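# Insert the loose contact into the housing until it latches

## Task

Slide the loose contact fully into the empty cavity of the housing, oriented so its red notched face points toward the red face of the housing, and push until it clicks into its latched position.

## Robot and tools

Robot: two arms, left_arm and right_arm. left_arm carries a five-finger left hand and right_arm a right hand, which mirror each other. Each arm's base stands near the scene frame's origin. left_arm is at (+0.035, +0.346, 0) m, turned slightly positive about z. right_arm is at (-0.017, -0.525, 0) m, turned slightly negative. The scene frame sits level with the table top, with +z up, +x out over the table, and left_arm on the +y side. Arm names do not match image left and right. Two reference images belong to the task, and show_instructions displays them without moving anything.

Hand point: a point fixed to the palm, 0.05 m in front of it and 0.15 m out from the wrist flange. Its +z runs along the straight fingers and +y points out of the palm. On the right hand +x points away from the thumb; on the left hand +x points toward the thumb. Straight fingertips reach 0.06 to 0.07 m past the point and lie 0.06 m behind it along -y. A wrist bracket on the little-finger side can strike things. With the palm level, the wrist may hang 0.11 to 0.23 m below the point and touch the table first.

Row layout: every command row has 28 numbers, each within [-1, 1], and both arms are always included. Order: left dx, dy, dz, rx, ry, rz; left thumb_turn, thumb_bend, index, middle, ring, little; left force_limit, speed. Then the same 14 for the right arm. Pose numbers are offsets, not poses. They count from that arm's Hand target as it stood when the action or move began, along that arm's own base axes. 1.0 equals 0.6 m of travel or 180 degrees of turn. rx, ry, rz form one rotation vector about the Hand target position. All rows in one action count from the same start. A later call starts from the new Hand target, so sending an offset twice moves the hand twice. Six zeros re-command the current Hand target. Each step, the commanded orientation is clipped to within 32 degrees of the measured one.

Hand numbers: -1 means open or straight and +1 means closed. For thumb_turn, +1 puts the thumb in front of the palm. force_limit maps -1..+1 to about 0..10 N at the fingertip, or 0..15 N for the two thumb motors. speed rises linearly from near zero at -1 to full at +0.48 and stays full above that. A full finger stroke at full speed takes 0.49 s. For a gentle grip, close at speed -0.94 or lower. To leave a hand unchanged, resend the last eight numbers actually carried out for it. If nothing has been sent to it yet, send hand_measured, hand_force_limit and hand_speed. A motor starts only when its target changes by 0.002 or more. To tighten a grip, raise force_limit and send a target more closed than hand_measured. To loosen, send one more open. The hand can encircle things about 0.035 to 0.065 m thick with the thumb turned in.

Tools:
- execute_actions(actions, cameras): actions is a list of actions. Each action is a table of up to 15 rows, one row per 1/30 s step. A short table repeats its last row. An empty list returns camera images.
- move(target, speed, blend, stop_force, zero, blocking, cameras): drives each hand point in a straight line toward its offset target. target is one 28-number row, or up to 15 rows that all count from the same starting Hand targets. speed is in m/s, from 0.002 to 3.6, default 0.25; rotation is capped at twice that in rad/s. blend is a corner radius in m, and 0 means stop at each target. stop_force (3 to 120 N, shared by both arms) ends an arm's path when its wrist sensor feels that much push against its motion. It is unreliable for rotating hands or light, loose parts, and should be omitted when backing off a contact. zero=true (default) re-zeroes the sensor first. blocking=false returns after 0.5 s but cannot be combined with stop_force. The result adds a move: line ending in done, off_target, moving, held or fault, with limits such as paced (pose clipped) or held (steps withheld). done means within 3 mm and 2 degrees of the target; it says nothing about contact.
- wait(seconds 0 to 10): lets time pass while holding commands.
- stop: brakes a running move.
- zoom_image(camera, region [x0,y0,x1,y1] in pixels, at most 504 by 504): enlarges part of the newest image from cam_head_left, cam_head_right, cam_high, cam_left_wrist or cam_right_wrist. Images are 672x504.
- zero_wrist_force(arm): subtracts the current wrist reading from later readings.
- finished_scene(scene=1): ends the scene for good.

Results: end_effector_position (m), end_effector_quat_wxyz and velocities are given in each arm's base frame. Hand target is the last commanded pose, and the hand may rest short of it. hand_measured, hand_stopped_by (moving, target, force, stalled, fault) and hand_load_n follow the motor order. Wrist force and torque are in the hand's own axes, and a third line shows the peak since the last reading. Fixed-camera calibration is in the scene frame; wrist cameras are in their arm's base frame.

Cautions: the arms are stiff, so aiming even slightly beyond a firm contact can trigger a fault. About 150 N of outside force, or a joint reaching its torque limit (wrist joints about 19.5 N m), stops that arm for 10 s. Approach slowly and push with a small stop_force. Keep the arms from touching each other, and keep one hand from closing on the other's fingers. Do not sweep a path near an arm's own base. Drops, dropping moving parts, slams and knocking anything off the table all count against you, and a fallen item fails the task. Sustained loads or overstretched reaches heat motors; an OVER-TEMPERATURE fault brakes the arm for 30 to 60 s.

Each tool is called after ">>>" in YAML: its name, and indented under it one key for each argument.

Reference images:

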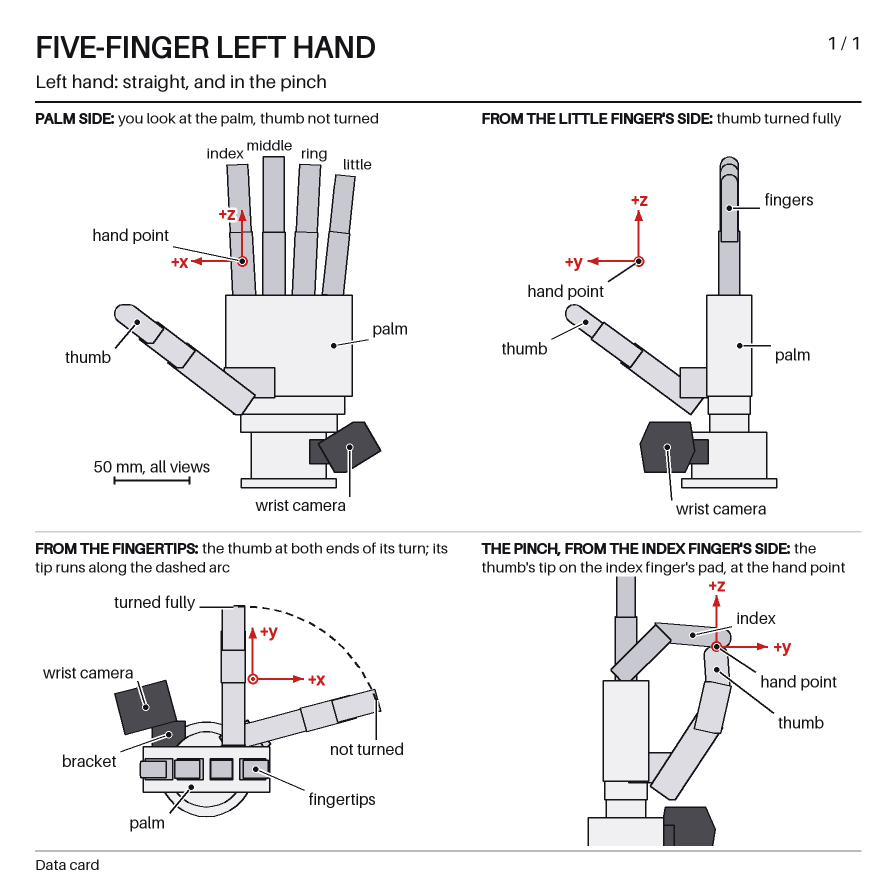

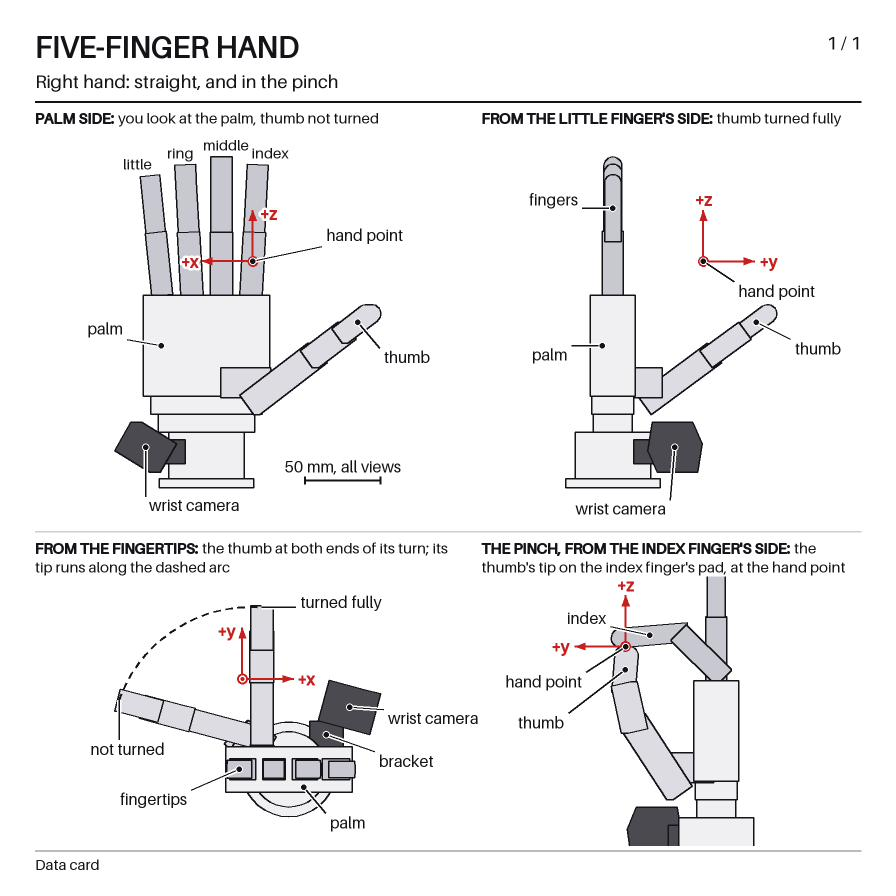

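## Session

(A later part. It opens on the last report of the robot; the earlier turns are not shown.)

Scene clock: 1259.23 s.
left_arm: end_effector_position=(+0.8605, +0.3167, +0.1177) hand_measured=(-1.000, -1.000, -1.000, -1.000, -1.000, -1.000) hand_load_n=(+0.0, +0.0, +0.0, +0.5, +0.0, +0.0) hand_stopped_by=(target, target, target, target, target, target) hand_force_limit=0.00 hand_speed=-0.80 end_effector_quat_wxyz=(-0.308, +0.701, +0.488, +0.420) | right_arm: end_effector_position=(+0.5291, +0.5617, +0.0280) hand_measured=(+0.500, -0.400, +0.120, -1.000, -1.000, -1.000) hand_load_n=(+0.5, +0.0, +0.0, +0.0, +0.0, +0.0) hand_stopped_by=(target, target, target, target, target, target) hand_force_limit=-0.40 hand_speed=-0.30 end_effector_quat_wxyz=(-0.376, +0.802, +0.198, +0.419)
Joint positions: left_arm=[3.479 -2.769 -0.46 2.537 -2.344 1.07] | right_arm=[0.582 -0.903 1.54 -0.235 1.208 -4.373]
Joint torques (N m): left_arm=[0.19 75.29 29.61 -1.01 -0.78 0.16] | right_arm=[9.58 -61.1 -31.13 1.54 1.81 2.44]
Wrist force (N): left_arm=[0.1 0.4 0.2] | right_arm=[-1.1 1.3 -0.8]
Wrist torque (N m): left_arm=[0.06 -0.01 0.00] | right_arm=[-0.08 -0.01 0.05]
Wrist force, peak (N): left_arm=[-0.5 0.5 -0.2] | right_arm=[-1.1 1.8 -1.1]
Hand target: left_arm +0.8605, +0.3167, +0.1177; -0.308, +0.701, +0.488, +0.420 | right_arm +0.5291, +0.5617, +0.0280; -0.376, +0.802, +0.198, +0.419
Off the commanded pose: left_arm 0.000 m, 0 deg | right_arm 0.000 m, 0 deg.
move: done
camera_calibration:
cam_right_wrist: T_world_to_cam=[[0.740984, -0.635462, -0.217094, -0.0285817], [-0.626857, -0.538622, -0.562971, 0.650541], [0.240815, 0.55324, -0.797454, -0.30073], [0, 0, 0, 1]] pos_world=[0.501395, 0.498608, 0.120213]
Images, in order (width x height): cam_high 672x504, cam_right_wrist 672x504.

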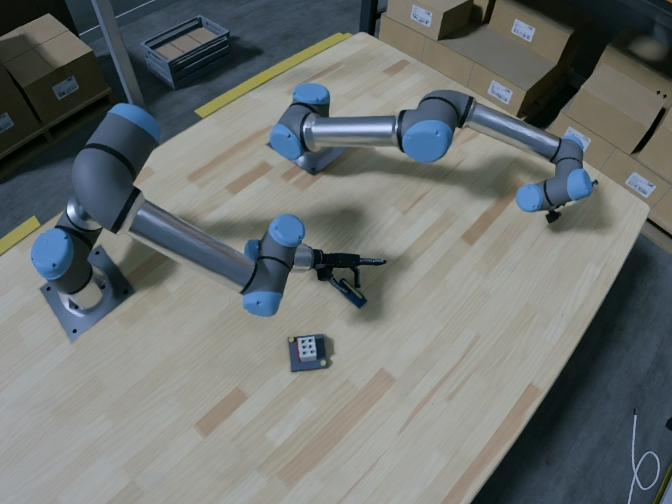

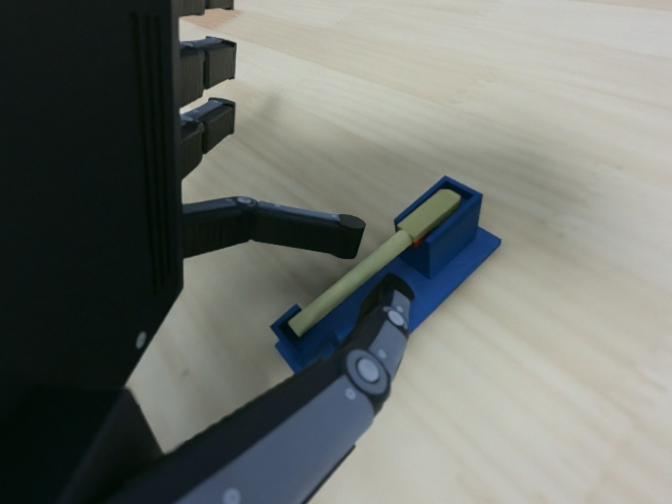

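>>> move:
  target:
    - [0,0,0,0,0,0,-1,-1,-1,-1,-1,-1,0,-0.8, 0,0.0056,0.0012,0,0,0,0.5,-0.4,0.12,-1,-1,-1,-0.4,-0.3]
    - [0,0,0,0,0,0,-1,-1,-1,-1,-1,-1,0,-0.8, 0,0.0056,0.0012,0,0,0,0.5,-0.4,0.65,-1,-1,-1,-0.3,-0.9]
  speed: 0.03
  cameras: ["cam_right_wrist"]

>>> zoom_image:
  camera: "cam_right_wrist"
  region: [266, 171, 466, 371]

Scene clock: 1320.63 s.
left_arm: end_effector_position=(+0.8605, +0.3167, +0.1177) hand_measured=(-1.000, -1.000, -1.000, -1.000, -1.000, -1.000) hand_load_n=(+0.0, +0.0, +0.0, +0.0, +0.0, +0.0) hand_stopped_by=(target, target, target, target, target, target) hand_force_limit=0.00 hand_speed=-0.80 end_effector_quat_wxyz=(-0.308, +0.701, +0.488, +0.420) | right_arm: end_effector_position=(+0.5291, +0.5651, +0.0287) hand_measured=(+0.500, -0.400, +0.594, -1.000, -1.000, -1.000) hand_load_n=(+1.0, +3.0, +3.0, +0.0, +0.0, +0.0) hand_stopped_by=(target, target, force, target, target, target) hand_force_limit=-0.30 hand_speed=-0.90 end_effector_quat_wxyz=(-0.376, +0.802, +0.198, +0.419)
Joint positions: left_arm=[3.479 -2.769 -0.46 2.537 -2.344 1.07] | right_arm=[0.587 -0.899 1.531 -0.23 1.213 -4.371]
Joint torques (N m): left_arm=[0.63 74.76 29.74 -0.94 -0.6 0.22] | right_arm=[-8.76 -61.6 -15.08 -2.31 -1.55 -2.16]
Wrist force (N): left_arm=[0.0 0.3 -0.2] | right_arm=[-1.1 1.1 -1.1]
Wrist torque (N m): left_arm=[0.05 0.00 -0.01] | right_arm=[-0.07 0.02 0.04]
Wrist force, peak (N): left_arm=[-0.3 0.5 0.1] | right_arm=[-1.1 1.9 -0.9]
Hand target: left_arm +0.8605, +0.3167, +0.1177; -0.308, +0.701, +0.488, +0.420 | right_arm +0.5291, +0.5651, +0.0287; -0.376, +0.802, +0.198, +0.419
Off the commanded pose: left_arm 0.000 m, 0 deg | right_arm 0.000 m, 0 deg.
move: done
camera_calibration:
cam_right_wrist: T_world_to_cam=[[0.740999, -0.635449, -0.217081, -0.0263483], [-0.626839, -0.538637, -0.562977, 0.652711], [0.240816, 0.55324, -0.797454, -0.301997], [0, 0, 0, 1]] pos_world=[0.501395, 0.501908, 0.120913]
Images, in order (width x height): cam_right_wrist 672x504.

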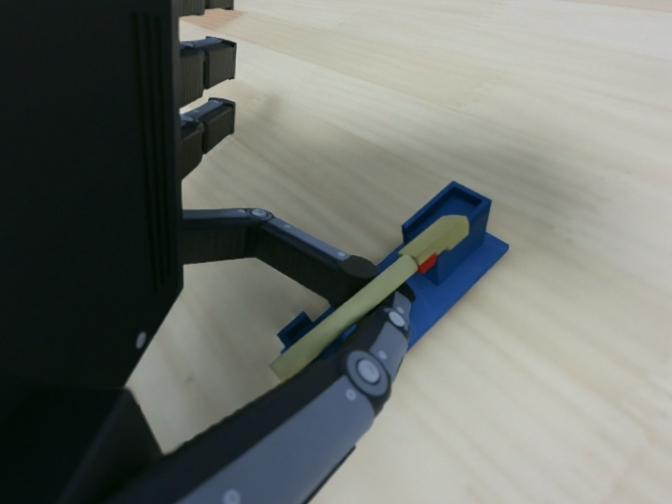

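Scaled by 2.520.

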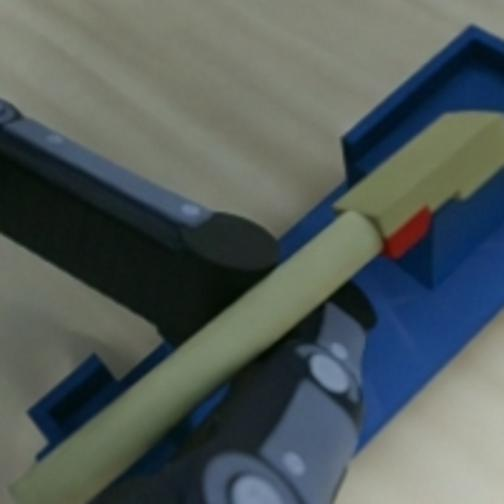

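>>> wait:
  seconds: 0
  cameras: ["cam_high","cam_head_left","cam_right_wrist"]

>>> zoom_image:
  camera: "cam_high"
  region: [320, 260, 380, 320]

>>> zoom_image:
  camera: "cam_right_wrist"
  region: [316, 221, 416, 321]

Scene clock: 1362.03 s.
left_arm: end_effector_position=(+0.8605, +0.3167, +0.1177) hand_measured=(-1.000, -1.000, -1.000, -1.000, -1.000, -1.000) hand_load_n=(+0.0, +0.0, +0.0, +0.0, +0.0, +0.0) hand_stopped_by=(target, target, target, target, target, target) hand_force_limit=0.00 hand_speed=-0.80 end_effector_quat_wxyz=(-0.308, +0.701, +0.488, +0.420) | right_arm: end_effector_position=(+0.5291, +0.5651, +0.0287) hand_measured=(+0.500, -0.400, +0.594, -1.000, -1.000, -1.000) hand_load_n=(+1.5, +3.0, +3.0, +0.0, +0.0, +0.0) hand_stopped_by=(target, target, force, target, target, target) hand_force_limit=-0.30 hand_speed=-0.90 end_effector_quat_wxyz=(-0.376, +0.802, +0.198, +0.419)
Joint positions: left_arm=[3.479 -2.769 -0.46 2.537 -2.344 1.07] | right_arm=[0.587 -0.899 1.531 -0.23 1.213 -4.371]
Joint torques (N m): left_arm=[0.5 75.26 29.99 -1.02 -0.71 0.29] | right_arm=[-8.76 -59.89 -16.44 -2.29 -1.58 -2.36]
Wrist force (N): left_arm=[0.0 0.3 -0.1] | right_arm=[-1.1 1.1 -0.9]
Wrist torque (N m): left_arm=[0.04 -0.01 -0.01] | right_arm=[-0.08 0.01 0.04]
Wrist force, peak (N): left_arm=[-0.3 0.5 0.1] | right_arm=[-1.1 1.4 -0.9]
Hand target: left_arm +0.8605, +0.3167, +0.1177; -0.308, +0.701, +0.488, +0.420 | right_arm +0.5291, +0.5651, +0.0287; -0.376, +0.802, +0.198, +0.419
Off the commanded pose: left_arm 0.000 m, 0 deg | right_arm 0.000 m, 0 deg.
camera_calibration:
cam_right_wrist: T_world_to_cam=[[0.740999, -0.635449, -0.217081, -0.0263483], [-0.626839, -0.538637, -0.562977, 0.652711], [0.240816, 0.55324, -0.797454, -0.301997], [0, 0, 0, 1]] pos_world=[0.501395, 0.501908, 0.120913]
Images, in order (width x height): cam_head_left 672x504, cam_high 672x504, cam_right_wrist 672x504.

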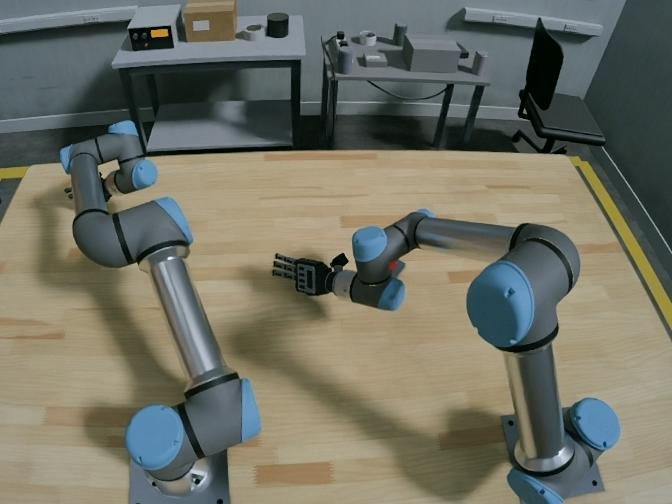

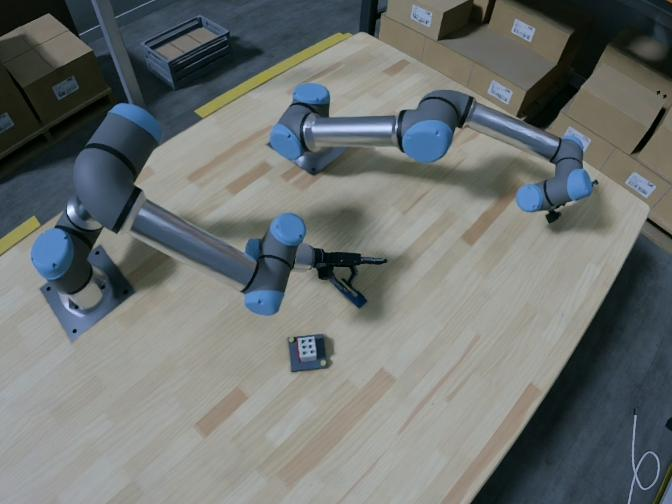

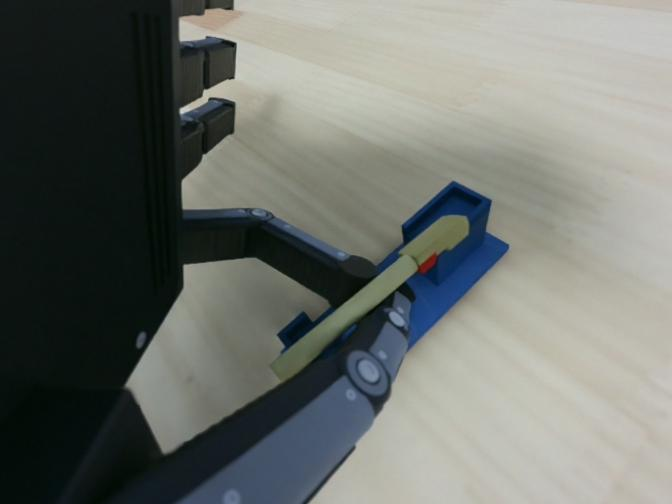

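Scaled by 8.400.

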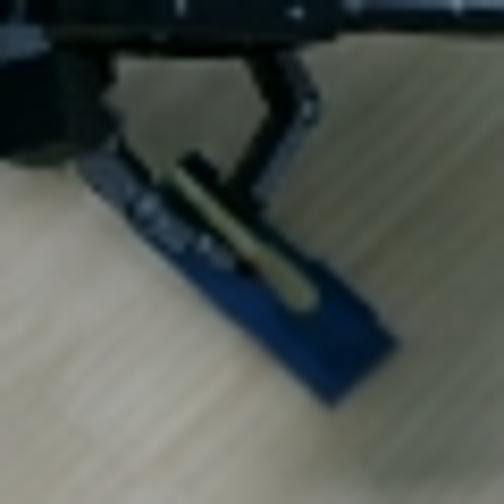

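Scaled by 5.040.

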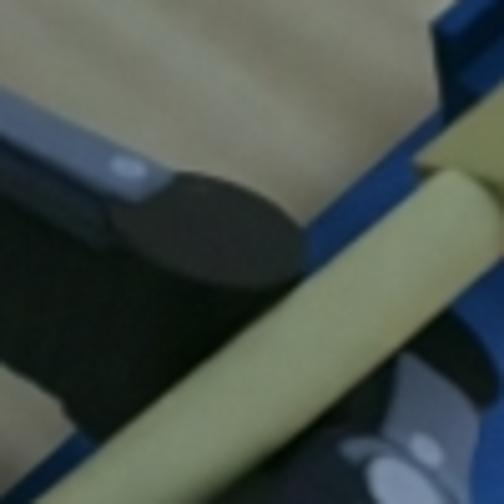

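>>> execute_actions:
  actions:
    - [[0,0,0,0,0,0,-1,-1,-1,-1,-1,-1,0,-0.8,0,0,0,0,0,0,0.5,-0.4,0.3,-1,-1,-1,-0.3,-0.85]]
  cameras: ["cam_right_wrist","cam_high"]

>>> zoom_image:
  camera: "cam_right_wrist"
  region: [266, 171, 466, 321]

>>> zoom_image:
  camera: "cam_high"
  region: [310, 250, 400, 318]

Scene clock: 1425.13 s.
left_arm: end_effector_position=(+0.8605, +0.3167, +0.1177) hand_measured=(-1.000, -1.000, -1.000, -1.000, -1.000, -1.000) hand_load_n=(-0.5, +0.0, +0.0, +0.0, +0.0, +0.0) hand_stopped_by=(target, target, target, target, target, target) hand_force_limit=0.00 hand_speed=-0.80 end_effector_quat_wxyz=(-0.308, +0.701, +0.488, +0.420) | right_arm: end_effector_position=(+0.5291, +0.5651, +0.0287) hand_measured=(+0.500, -0.400, +0.300, -1.000, -1.000, -1.000) hand_load_n=(+0.0, +0.5, +0.0, -0.5, +0.0, +0.0) hand_stopped_by=(target, target, target, target, target, target) hand_force_limit=-0.30 hand_speed=-0.85 end_effector_quat_wxyz=(-0.376, +0.802, +0.198, +0.419)
Joint positions: left_arm=[3.479 -2.769 -0.46 2.537 -2.344 1.07] | right_arm=[0.587 -0.899 1.531 -0.23 1.213 -4.371]
Joint torques (N m): left_arm=[0.76 74.99 30.12 -1.01 -0.62 0.2] | right_arm=[-9.17 -56.89 -17.19 -2.26 -1.48 -2.5]
Wrist force (N): left_arm=[0.0 0.2 -0.2] | right_arm=[-0.9 1.6 -0.8]
Wrist torque (N m): left_arm=[0.03 -0.01 0.00] | right_arm=[-0.04 -0.03 0.07]
Wrist force, peak (N): left_arm=[-0.4 0.6 0.1] | right_arm=[-1.1 1.7 -0.9]
Hand target: left_arm +0.8605, +0.3167, +0.1177; -0.308, +0.701, +0.488, +0.420 | right_arm +0.5291, +0.5651, +0.0287; -0.376, +0.802, +0.198, +0.419
Off the commanded pose: left_arm 0.000 m, 0 deg | right_arm 0.000 m, 0 deg.
camera_calibration:
cam_right_wrist: T_world_to_cam=[[0.740999, -0.635449, -0.217081, -0.0263483], [-0.626839, -0.538637, -0.562977, 0.652711], [0.240816, 0.55324, -0.797454, -0.301997], [0, 0, 0, 1]] pos_world=[0.501395, 0.501908, 0.120913]
Images, in order (width x height): cam_high 672x504, cam_right_wrist 672x504.

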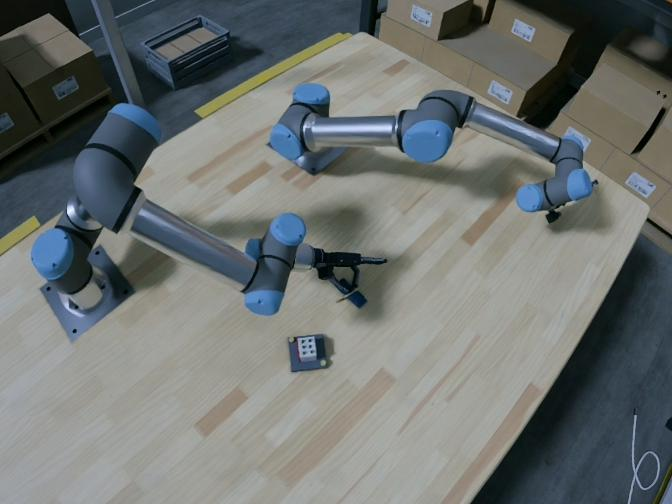

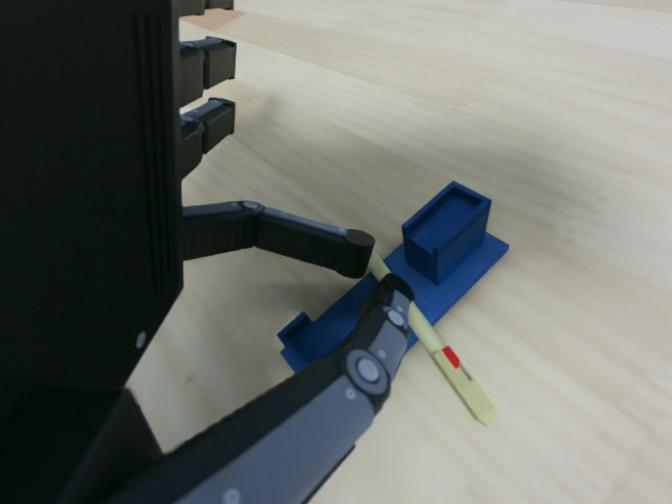

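Scaled by 2.520.

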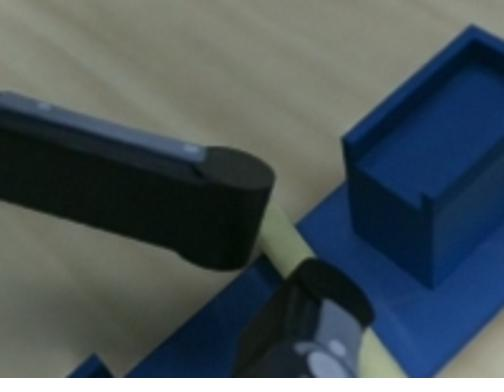

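Scaled by 5.600.

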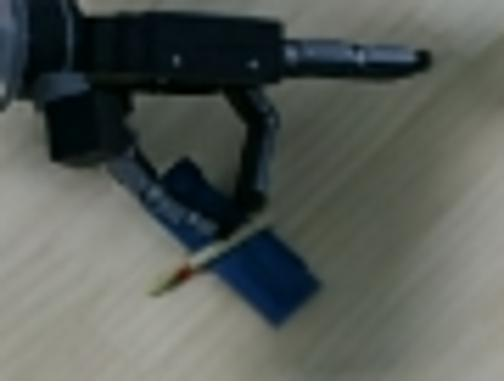

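>>> move:
  target: [0,0,0,0,0,0,-1,-1,-1,-1,-1,-1,0,-0.8,-0.0167,-0.0333,0.15,0,0,0,0.5,-0.4,0.3,-1,-1,-1,-0.3,-0.85]
  speed: 0.12
  cameras: ["cam_right_wrist"]

>>> zoom_image:
  camera: "cam_right_wrist"
  region: [296, 221, 476, 361]

Scene clock: 1468.40 s.
left_arm: end_effector_position=(+0.8605, +0.3167, +0.1177) hand_measured=(-1.000, -1.000, -1.000, -1.000, -1.000, -1.000) hand_load_n=(+0.0, +0.0, +0.0, +0.0, +0.0, +0.0) hand_stopped_by=(target, target, target, target, target, target) hand_force_limit=0.00 hand_speed=-0.80 end_effector_quat_wxyz=(-0.308, +0.701, +0.488, +0.420) | right_arm: end_effector_position=(+0.5192, +0.5451, +0.1187) hand_measured=(+0.500, -0.400, +0.300, -1.000, -1.000, -1.000) hand_load_n=(+0.0, +0.0, +0.0, +0.0, +0.0, +0.0) hand_stopped_by=(target, target, target, target, target, target) hand_force_limit=-0.30 hand_speed=-0.85 end_effector_quat_wxyz=(-0.376, +0.802, +0.198, +0.419)
Joint positions: left_arm=[3.479 -2.769 -0.46 2.537 -2.344 1.07] | right_arm=[0.566 -1.054 1.526 -0.068 1.194 -4.38]
Joint torques (N m): left_arm=[0.46 74.98 30.62 -0.95 -0.64 0.26] | right_arm=[8.46 -48.23 -16.98 -1.14 1.19 -0.21]
Wrist force (N): left_arm=[0.1 0.3 -0.1] | right_arm=[-1.1 1.4 -0.7]
Wrist torque (N m): left_arm=[0.05 -0.01 0.00] | right_arm=[-0.09 0.02 0.06]
Wrist force, peak (N): left_arm=[0.1 0.3 -0.4] | right_arm=[-2.1 2.1 -0.3]
Hand target: left_arm +0.8605, +0.3167, +0.1177; -0.308, +0.701, +0.488, +0.420 | right_arm +0.5191, +0.5451, +0.1187; -0.376, +0.802, +0.198, +0.419
Off the commanded pose: left_arm 0.000 m, 0 deg | right_arm 0.000 m, 0 deg.
move: done
camera_calibration:
cam_right_wrist: T_world_to_cam=[[0.741042, -0.635434, -0.216977, -0.0122123], [-0.626713, -0.538565, -0.563186, 0.686405], [0.241012, 0.553327, -0.797334, -0.216861], [0, 0, 0, 1]] pos_world=[0.491495, 0.481908, 0.211013]
Images, in order (width x height): cam_right_wrist 672x504.

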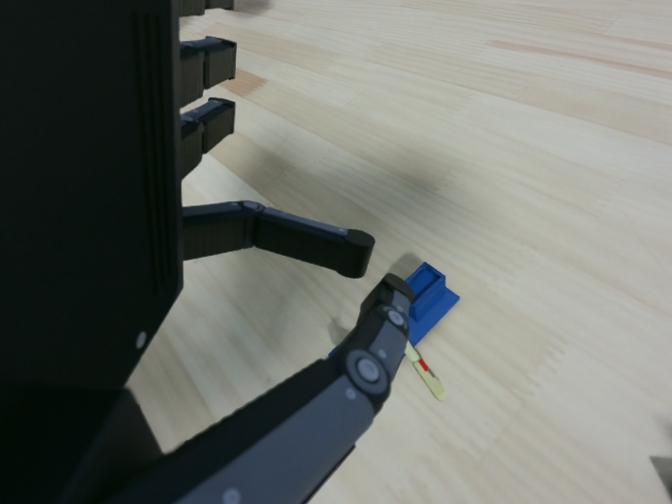

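Scaled by 2.800.

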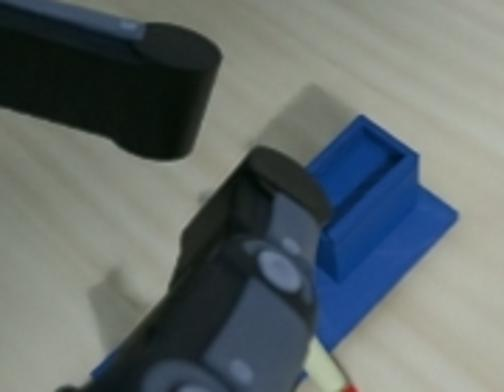

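>>> move:
  target: [0,0,0,0,0,0,-1,-1,-1,-1,-1,-1,0,-0.8,-0.03,-0.14,-0.02,0,0,0,-0.6,-0.8,-0.8,-1,-1,-1,-0.3,0]
  speed: 0.2
  cameras: ["cam_right_wrist"]

>>> zoom_image:
  camera: "cam_right_wrist"
  region: [266, 181, 426, 301]

Scene clock: 1485.43 s.
left_arm: end_effector_position=(+0.8605, +0.3167, +0.1177) hand_measured=(-1.000, -1.000, -1.000, -1.000, -1.000, -1.000) hand_load_n=(+0.0, +0.0, +0.0, +0.0, +0.0, +0.0) hand_stopped_by=(target, target, target, target, target, target) hand_force_limit=0.00 hand_speed=-0.80 end_effector_quat_wxyz=(-0.308, +0.701, +0.488, +0.420) | right_arm: end_effector_position=(+0.5011, +0.4612, +0.1068) hand_measured=(-0.600, -0.800, -0.800, -1.000, -1.000, -1.000) hand_load_n=(+0.0, +0.0, +0.0, +0.0, +0.0, +0.0) hand_stopped_by=(target, target, target, target, target, target) hand_force_limit=-0.30 hand_speed=0.00 end_effector_quat_wxyz=(-0.376, +0.802, +0.198, +0.419)
Joint positions: left_arm=[3.479 -2.769 -0.46 2.537 -2.344 1.07] | right_arm=[0.431 -1.185 1.767 -0.152 1.07 -4.44]
Joint torques (N m): left_arm=[0.52 75.1 30.09 -0.86 -0.63 0.2] | right_arm=[-4.69 -43.62 -15.26 1.48 0.07 1.88]
Wrist force (N): left_arm=[-0.1 0.2 0.0] | right_arm=[-1.5 1.7 -0.8]
Wrist torque (N m): left_arm=[0.02 0.01 -0.01] | right_arm=[-0.07 0.08 0.18]
Wrist force, peak (N): left_arm=[-0.2 0.4 -0.4] | right_arm=[-1.8 2.9 -2.1]
Hand target: left_arm +0.8605, +0.3167, +0.1177; -0.308, +0.701, +0.488, +0.420 | right_arm +0.5011, +0.4611, +0.1067; -0.376, +0.802, +0.198, +0.419
Off the commanded pose: left_arm 0.000 m, 0 deg | right_arm 0.000 m, 0 deg.
move: done
camera_calibration:
cam_right_wrist: T_world_to_cam=[[0.741042, -0.635439, -0.216967, -0.0547162], [-0.626753, -0.538662, -0.563049, 0.623147], [0.240911, 0.553227, -0.797434, -0.175536], [0, 0, 0, 1]] pos_world=[0.473395, 0.398008, 0.199013]
Images, in order (width x height): cam_right_wrist 672x504.

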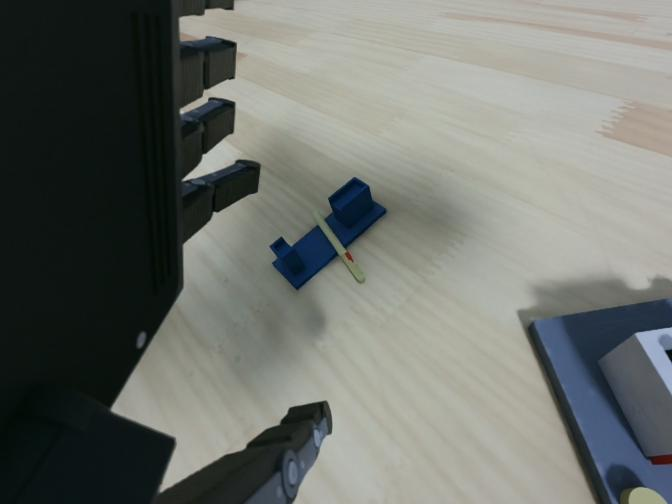

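Scaled by 3.150.

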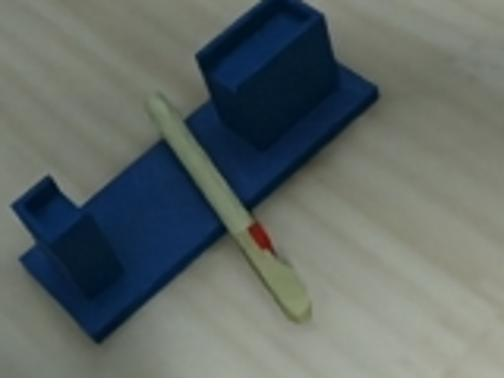

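>>> zoom_image:
  camera: "cam_right_wrist"
  region: [310, 225, 380, 290]

>>> execute_actions:
  actions: []
  cameras: ["cam_head_right","cam_high","cam_head_left"]

>>> zoom_image:
  camera: "cam_high"
  region: [330, 260, 380, 310]

Scaled by 7.200.

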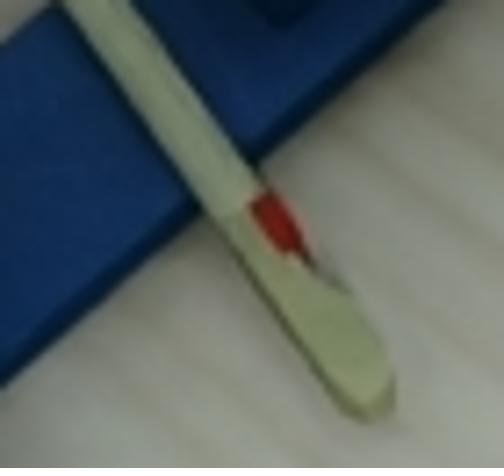

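Scene clock: 1498.83 s.
left_arm: end_effector_position=(+0.8605, +0.3167, +0.1177) hand_measured=(-1.000, -1.000, -1.000, -1.000, -1.000, -1.000) hand_load_n=(+0.0, +0.0, +0.0, +0.0, +0.0, +0.0) hand_stopped_by=(target, target, target, target, target, target) hand_force_limit=0.00 hand_speed=-0.80 end_effector_quat_wxyz=(-0.308, +0.701, +0.488, +0.420) | right_arm: end_effector_position=(+0.5011, +0.4611, +0.1067) hand_measured=(-0.600, -0.800, -0.800, -1.000, -1.000, -1.000) hand_load_n=(+0.0, +0.0, +0.0, +0.0, +0.0, +0.0) hand_stopped_by=(target, target, target, target, target, target) hand_force_limit=-0.30 hand_speed=0.00 end_effector_quat_wxyz=(-0.376, +0.802, +0.198, +0.419)
Joint positions: left_arm=[3.479 -2.769 -0.46 2.537 -2.344 1.07] | right_arm=[0.431 -1.185 1.768 -0.152 1.07 -4.44]
Joint velocities: within noise
Joint torques (N m): left_arm=[0.26 75.36 30.71 -0.93 -0.59 0.3] | right_arm=[-8.51 -49.95 -15.24 -0.61 -1.72 -1.1]
Wrist force (N): left_arm=[-0.1 0.3 0.0] | right_arm=[-1.4 1.7 -0.9]
Wrist torque (N m): left_arm=[0.04 0.02 -0.01] | right_arm=[-0.07 0.06 0.19]
Wrist force, peak (N): left_arm=[-0.4 0.2 0.2] | right_arm=[-1.4 2.0 -0.8]
Hand target: left_arm +0.8605, +0.3167, +0.1177; -0.308, +0.701, +0.488, +0.420 | right_arm +0.5011, +0.4611, +0.1067; -0.376, +0.802, +0.198, +0.419
Off the commanded pose: left_arm 0.000 m, 0 deg | right_arm 0.000 m, 0 deg.
Images, in order (width x height): cam_head_left 672x504, cam_head_right 672x504, cam_high 672x504.

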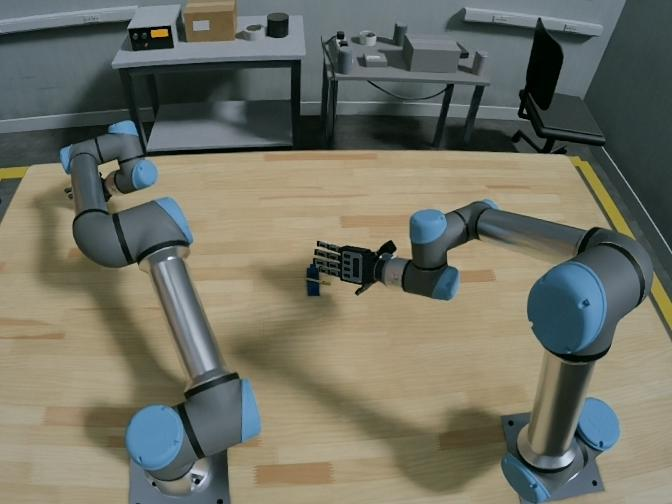

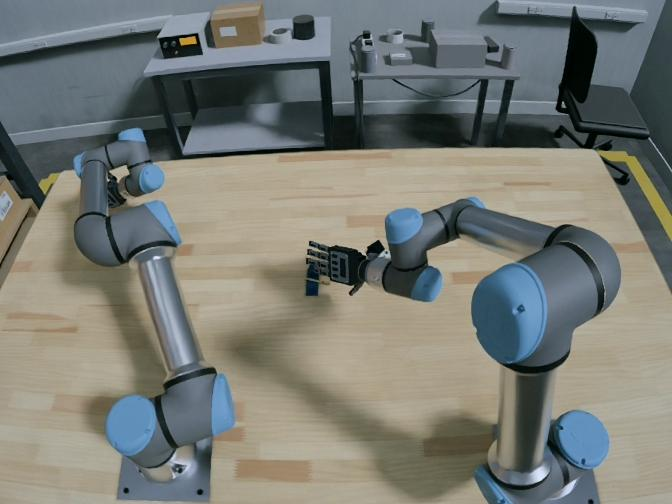

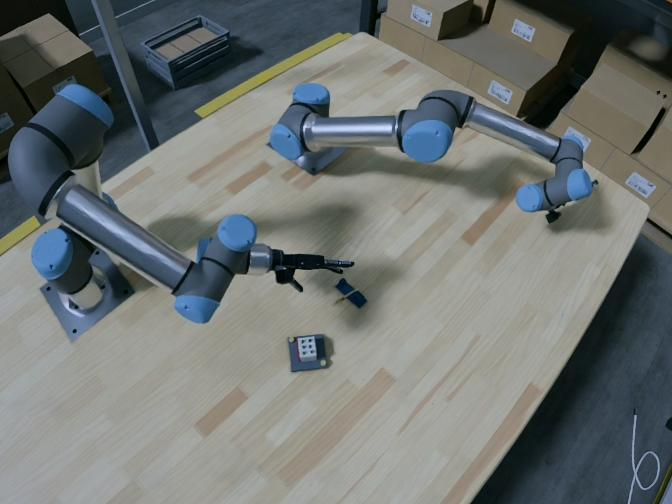

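Scaled by 10.080.

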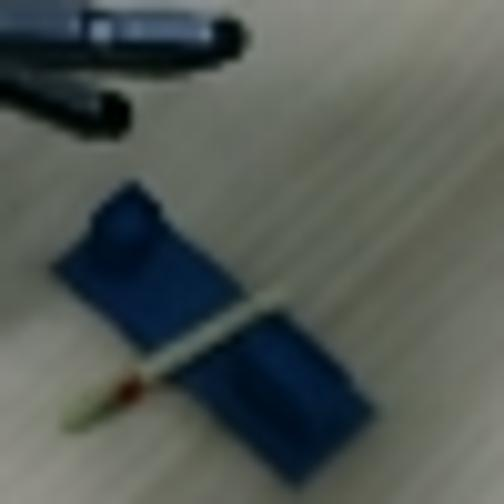

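>>> move:
  target: [0,0,0,0,0,0,-1,-1,-1,-1,-1,-1,0,-0.8,0.0398,0.083,-0.1147,0,0,0,0.5,-1,-0.8,-1,-1,-1,-0.3,0.2]
  speed: 0.15
  cameras: ["cam_right_wrist"]

>>> zoom_image:
  camera: "cam_right_wrist"
  region: [296, 196, 396, 286]

Scene clock: 1646.40 s.
left_arm: end_effector_position=(+0.8605, +0.3167, +0.1177) hand_measured=(-1.000, -1.000, -1.000, -1.000, -1.000, -1.000) hand_load_n=(+0.0, +0.0, +0.0, +0.0, +0.0, +0.0) hand_stopped_by=(target, target, target, target, target, target) hand_force_limit=0.00 hand_speed=-0.80 end_effector_quat_wxyz=(-0.308, +0.701, +0.488, +0.420) | right_arm: end_effector_position=(+0.5249, +0.5110, +0.0380) hand_measured=(+0.500, -1.000, -0.800, -1.000, -1.000, -1.000) hand_load_n=(+0.0, +0.0, +0.0, +0.0, +0.0, +0.0) hand_stopped_by=(target, target, target, target, target, target) hand_force_limit=-0.30 hand_speed=0.20 end_effector_quat_wxyz=(-0.376, +0.802, +0.198, +0.419)
Joint positions: left_arm=[3.479 -2.769 -0.46 2.537 -2.344 1.07] | right_arm=[0.502 -0.99 1.665 -0.26 1.135 -4.407]
Joint torques (N m): left_arm=[0.12 75.15 30.93 -0.9 -0.65 0.35] | right_arm=[-9.91 -40.83 -18.58 0.81 -1.48 -2.37]
Wrist force (N): left_arm=[-0.2 0.3 -0.1] | right_arm=[-1.0 1.5 -0.8]
Wrist torque (N m): left_arm=[0.05 0.03 -0.02] | right_arm=[-0.09 -0.01 0.03]
Wrist force, peak (N): left_arm=[-0.4 0.4 0.3] | right_arm=[-1.6 1.8 -0.8]
Hand target: left_arm +0.8605, +0.3167, +0.1177; -0.308, +0.701, +0.488, +0.420 | right_arm +0.5250, +0.5109, +0.0379; -0.376, +0.802, +0.198, +0.419
Off the commanded pose: left_arm 0.000 m, 0 deg | right_arm 0.000 m, 0 deg.
move: done
camera_calibration:
cam_right_wrist: T_world_to_cam=[[0.741014, -0.635415, -0.217131, -0.055611], [-0.626827, -0.538606, -0.563019, 0.62616], [0.240803, 0.553309, -0.79741, -0.26367], [0, 0, 0, 1]] pos_world=[0.497195, 0.447808, 0.130213]
Images, in order (width x height): cam_right_wrist 672x504.

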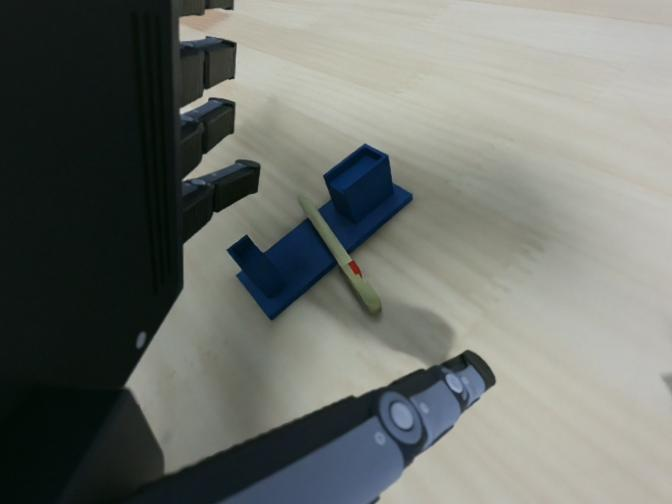

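Scaled by 5.040.

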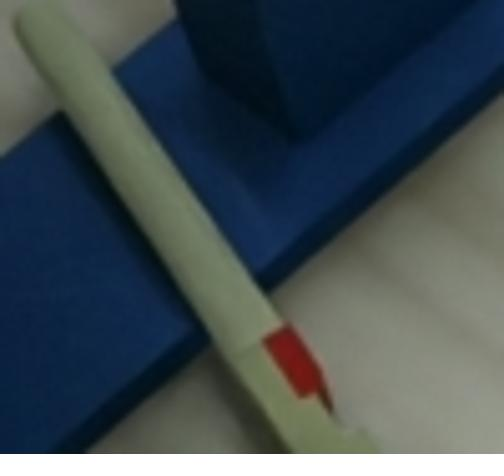

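>>> zoom_image:
  camera: "cam_right_wrist"
  region: [336, 246, 396, 326]

Scaled by 6.300.

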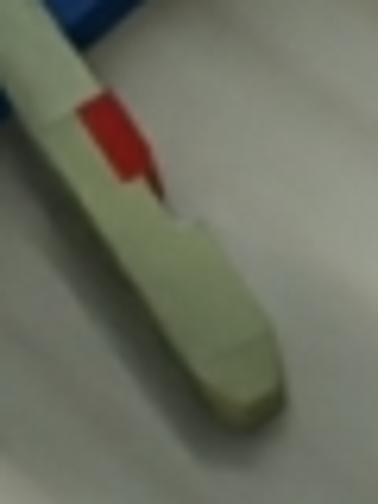

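>>> move:
  target: [0,0,0,0,0,0,-1,-1,-1,-1,-1,-1,0,-0.8,0.005,0.0185,0.005,0,0,0,0.5,-1,0,-1,-1,-1,-0.3,-0.3]
  speed: 0.1
  cameras: ["cam_right_wrist"]

>>> zoom_image:
  camera: "cam_right_wrist"
  region: [256, 176, 406, 306]

Scene clock: 1909.60 s.
left_arm: end_effector_position=(+0.8605, +0.3167, +0.1177) hand_measured=(-1.000, -1.000, -1.000, -1.000, -1.000, -1.000) hand_load_n=(+0.0, +0.0, +0.0, +0.0, +0.0, +0.0) hand_stopped_by=(target, target, target, target, target, target) hand_force_limit=0.00 hand_speed=-0.80 end_effector_quat_wxyz=(-0.308, +0.701, +0.488, +0.420) | right_arm: end_effector_position=(+0.5279, +0.5221, +0.0408) hand_measured=(+0.500, -1.000, +0.000, -1.000, -1.000, -1.000) hand_load_n=(+0.5, +0.0, +0.0, +0.0, +0.0, +0.0) hand_stopped_by=(target, target, target, target, target, target) hand_force_limit=-0.30 hand_speed=-0.30 end_effector_quat_wxyz=(-0.376, +0.803, +0.198, +0.419)
Joint positions: left_arm=[3.479 -2.769 -0.46 2.537 -2.344 1.07] | right_arm=[0.519 -0.975 1.631 -0.242 1.15 -4.4]
Joint torques (N m): left_arm=[0.59 75.23 31.01 -0.92 -0.55 0.2] | right_arm=[-7.74 -56.62 -13.6 -1.98 -1.52 0.84]
Wrist force (N): left_arm=[0.1 -0.1 -0.1] | right_arm=[-0.9 1.3 -0.8]
Wrist torque (N m): left_arm=[-0.02 -0.01 0.01] | right_arm=[-0.11 -0.02 0.04]
Wrist force, peak (N): left_arm=[-0.3 0.6 -0.1] | right_arm=[-0.7 2.1 -1.1]
Hand target: left_arm +0.8605, +0.3167, +0.1177; -0.308, +0.701, +0.488, +0.420 | right_arm +0.5280, +0.5220, +0.0409; -0.376, +0.802, +0.198, +0.419
Off the commanded pose: left_arm 0.000 m, 0 deg | right_arm 0.000 m, 0 deg.
move: done
camera_calibration:
cam_right_wrist: T_world_to_cam=[[0.740915, -0.635508, -0.217198, -0.0500721], [-0.627022, -0.538704, -0.562709, 0.635697], [0.240601, 0.553107, -0.797611, -0.268081], [0, 0, 0, 1]] pos_world=[0.500195, 0.458909, 0.133012]
Images, in order (width x height): cam_right_wrist 672x504.

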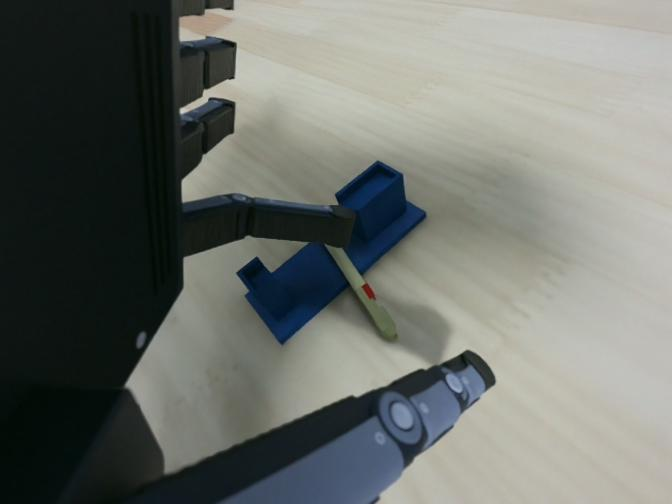

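Scaled by 3.360.

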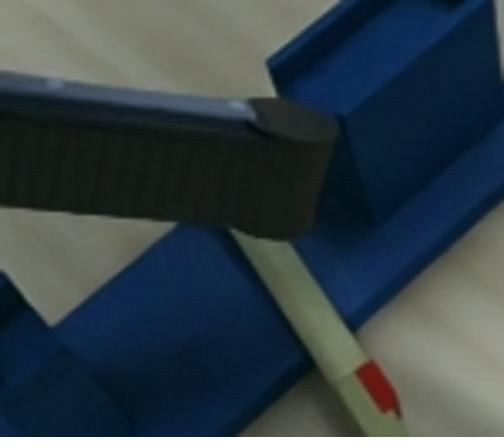

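>>> move:
  target:
    - [0,0,0,0,0,0,-1,-1,-1,-1,-1,-1,0,-0.8,0,0,0.18,0,0,0,0.5,-1,0,-1,-1,-1,-0.3,-0.3]
    - [0,0,0,0,0,0,-1,-1,-1,-1,-1,-1,0,-0.8,-0.0123,0.0317,0.18,0.2735,0.2151,-0.5259,0.5,-1,0,-1,-1,-1,-0.3,-0.3]
    - [0,0,0,0,0,0,-1,-1,-1,-1,-1,-1,0,-0.8,-0.0123,0.0317,0.065,0.2735,0.2151,-0.5259,0.5,-1,0,-1,-1,-1,-0.3,-0.3]
  speed: [0.25,0.3,0.2]
  blend: [0.03,0.02,0]
  cameras: ["cam_right_wrist","cam_high"]

>>> zoom_image:
  camera: "cam_right_wrist"
  region: [236, 151, 436, 351]

Scene clock: 2028.43 s.
left_arm: end_effector_position=(+0.8605, +0.3167, +0.1177) hand_measured=(-1.000, -1.000, -1.000, -1.000, -1.000, -1.000) hand_load_n=(+0.0, +0.0, +0.0, +0.0, +0.0, +0.0) hand_stopped_by=(target, target, target, target, target, target) hand_force_limit=0.00 hand_speed=-0.80 end_effector_quat_wxyz=(-0.308, +0.701, +0.488, +0.420) | right_arm: end_effector_position=(+0.5206, +0.5410, +0.0800) hand_measured=(+0.500, -1.000, +0.000, -1.000, -1.000, -1.000) hand_load_n=(+0.0, +0.0, +0.0, +0.0, +0.0, +0.0) hand_stopped_by=(target, target, target, target, target, target) hand_force_limit=-0.30 hand_speed=-0.30 end_effector_quat_wxyz=(+0.261, -0.561, +0.710, -0.335)
Joint positions: left_arm=[3.479 -2.769 -0.46 2.537 -2.344 1.07] | right_arm=[0.78 -0.63 0.819 0.821 2.285 -2.342]
Joint torques (N m): left_arm=[0.45 75.36 31.4 -0.82 -0.54 0.39] | right_arm=[-0.32 -66.17 -20.75 1.12 -0.93 -0.81]
Wrist force (N): left_arm=[-0.1 0.2 0.1] | right_arm=[-0.4 2.4 -0.5]
Wrist torque (N m): left_arm=[0.02 0.03 -0.02] | right_arm=[0.01 0.02 0.21]
Wrist force, peak (N): left_arm=[-0.6 0.4 0.0] | right_arm=[-0.7 4.2 0.7]
Hand target: left_arm +0.8605, +0.3167, +0.1177; -0.308, +0.701, +0.488, +0.420 | right_arm +0.5206, +0.5410, +0.0799; +0.261, -0.561, +0.711, -0.335
Off the commanded pose: left_arm 0.000 m, 0 deg | right_arm 0.000 m, 0 deg.
move: done
camera_calibration:
cam_right_wrist: T_world_to_cam=[[-0.67615, -0.0906344, -0.731168, 0.459926], [-0.32958, 0.924782, 0.190146, -0.343452], [0.658937, 0.369546, -0.655163, -0.37543], [0, 0, 0, 1]] pos_world=[0.445169, 0.498042, 0.155621]
Images, in order (width x height): cam_high 672x504, cam_right_wrist 672x504.

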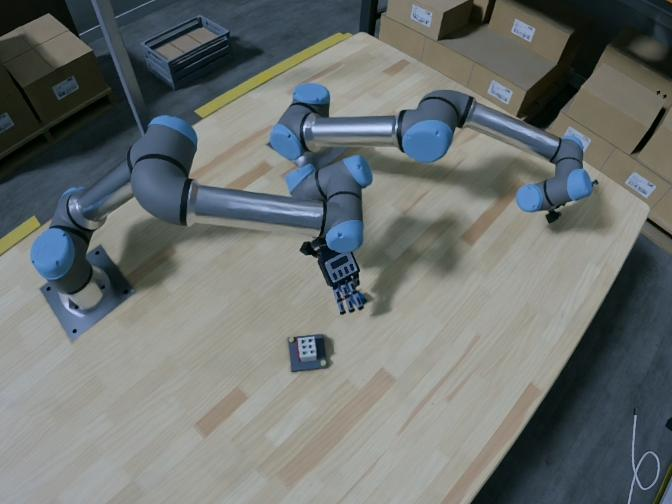

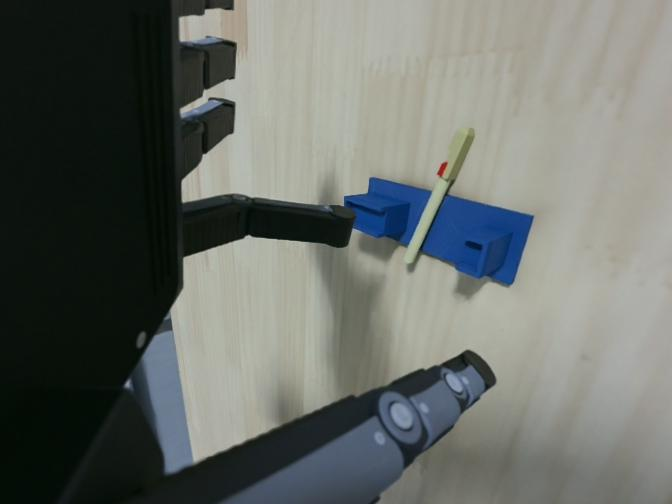

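Scaled by 2.520.

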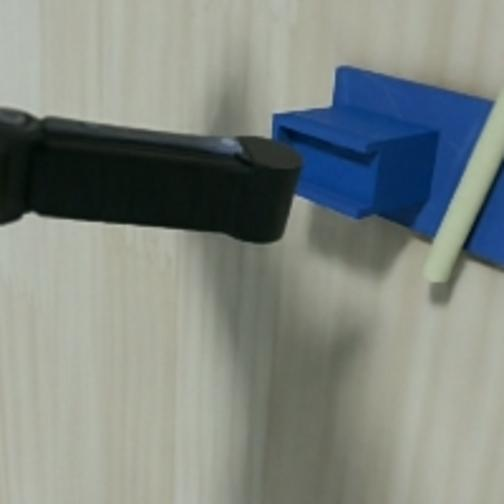

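>>> zoom_image:
  camera: "cam_right_wrist"
  region: [400, 116, 490, 206]

>>> zoom_image:
  camera: "cam_right_wrist"
  region: [390, 196, 540, 296]

Scaled by 5.600.

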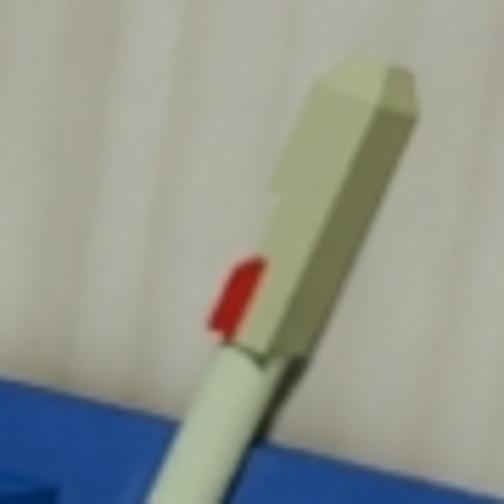

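Scaled by 3.360.

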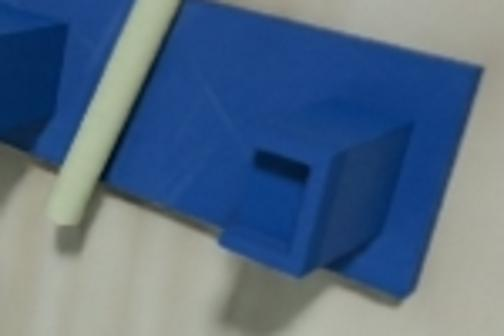

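>>> move:
  target: [0,0,0,0,0,0,-1,-1,-1,-1,-1,-1,0,-0.8,-0.015,-0.0195,-0.0533,0,0,0,0.5,-1,0,-1,-1,-1,-0.3,-0.3]
  speed: 0.1
  cameras: ["cam_right_wrist"]

>>> zoom_image:
  camera: "cam_right_wrist"
  region: [276, 146, 446, 296]

Scene clock: 2102.33 s.
left_arm: end_effector_position=(+0.8605, +0.3167, +0.1177) hand_measured=(-1.000, -1.000, -1.000, -1.000, -1.000, -1.000) hand_load_n=(+0.0, +0.0, +0.0, +0.0, +0.0, +0.0) hand_stopped_by=(target, target, target, target, target, target) hand_force_limit=0.00 hand_speed=-0.80 end_effector_quat_wxyz=(-0.308, +0.701, +0.488, +0.420) | right_arm: end_effector_position=(+0.5116, +0.5293, +0.0481) hand_measured=(+0.500, -1.000, +0.000, -1.000, -1.000, -1.000) hand_load_n=(+0.0, +0.0, +0.0, -0.5, +0.0, +0.0) hand_stopped_by=(target, target, target, target, target, target) hand_force_limit=-0.30 hand_speed=-0.30 end_effector_quat_wxyz=(+0.261, -0.561, +0.711, -0.335)
Joint positions: left_arm=[3.479 -2.769 -0.46 2.537 -2.344 1.07] | right_arm=[0.777 -0.652 0.944 0.715 2.284 -2.345]
Joint torques (N m): left_arm=[0.34 75.52 31.05 -0.66 -0.53 0.4] | right_arm=[-4.86 -52.57 -23.78 3.8 -0.75 -1.22]
Wrist force (N): left_arm=[0.1 0.0 -0.1] | right_arm=[-0.5 2.3 -0.1]
Wrist torque (N m): left_arm=[0.01 -0.02 0.01] | right_arm=[-0.02 0.03 0.21]
Wrist force, peak (N): left_arm=[-0.2 0.5 0.4] | right_arm=[-0.5 3.3 -0.1]
Hand target: left_arm +0.8605, +0.3167, +0.1177; -0.308, +0.701, +0.488, +0.420 | right_arm +0.5116, +0.5293, +0.0479; +0.261, -0.561, +0.711, -0.335
Off the commanded pose: left_arm 0.000 m, 0 deg | right_arm 0.000 m, 0 deg.
move: done
camera_calibration:
cam_right_wrist: T_world_to_cam=[[-0.676073, -0.0905191, -0.731253, 0.429377], [-0.329589, 0.924758, 0.190246, -0.329529], [0.659011, 0.369633, -0.655038, -0.386166], [0, 0, 0, 1]] pos_world=[0.436169, 0.486342, 0.123721]
Images, in order (width x height): cam_right_wrist 672x504.

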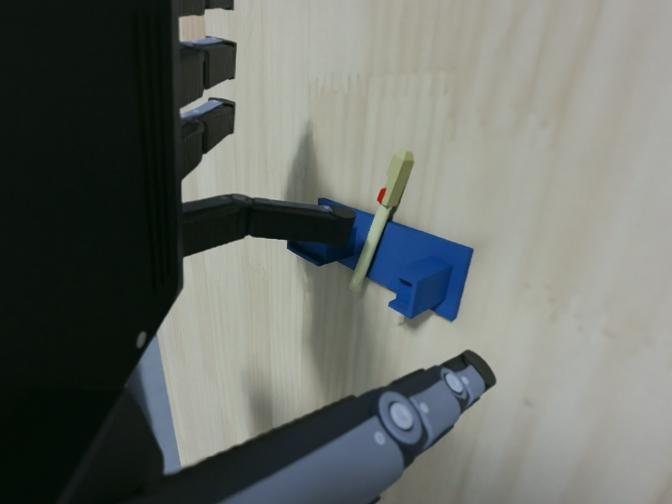

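Scaled by 2.965.

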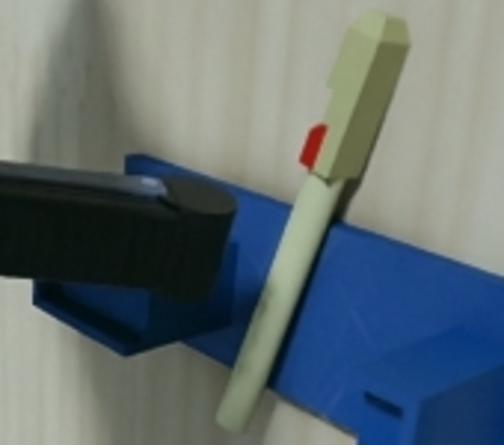

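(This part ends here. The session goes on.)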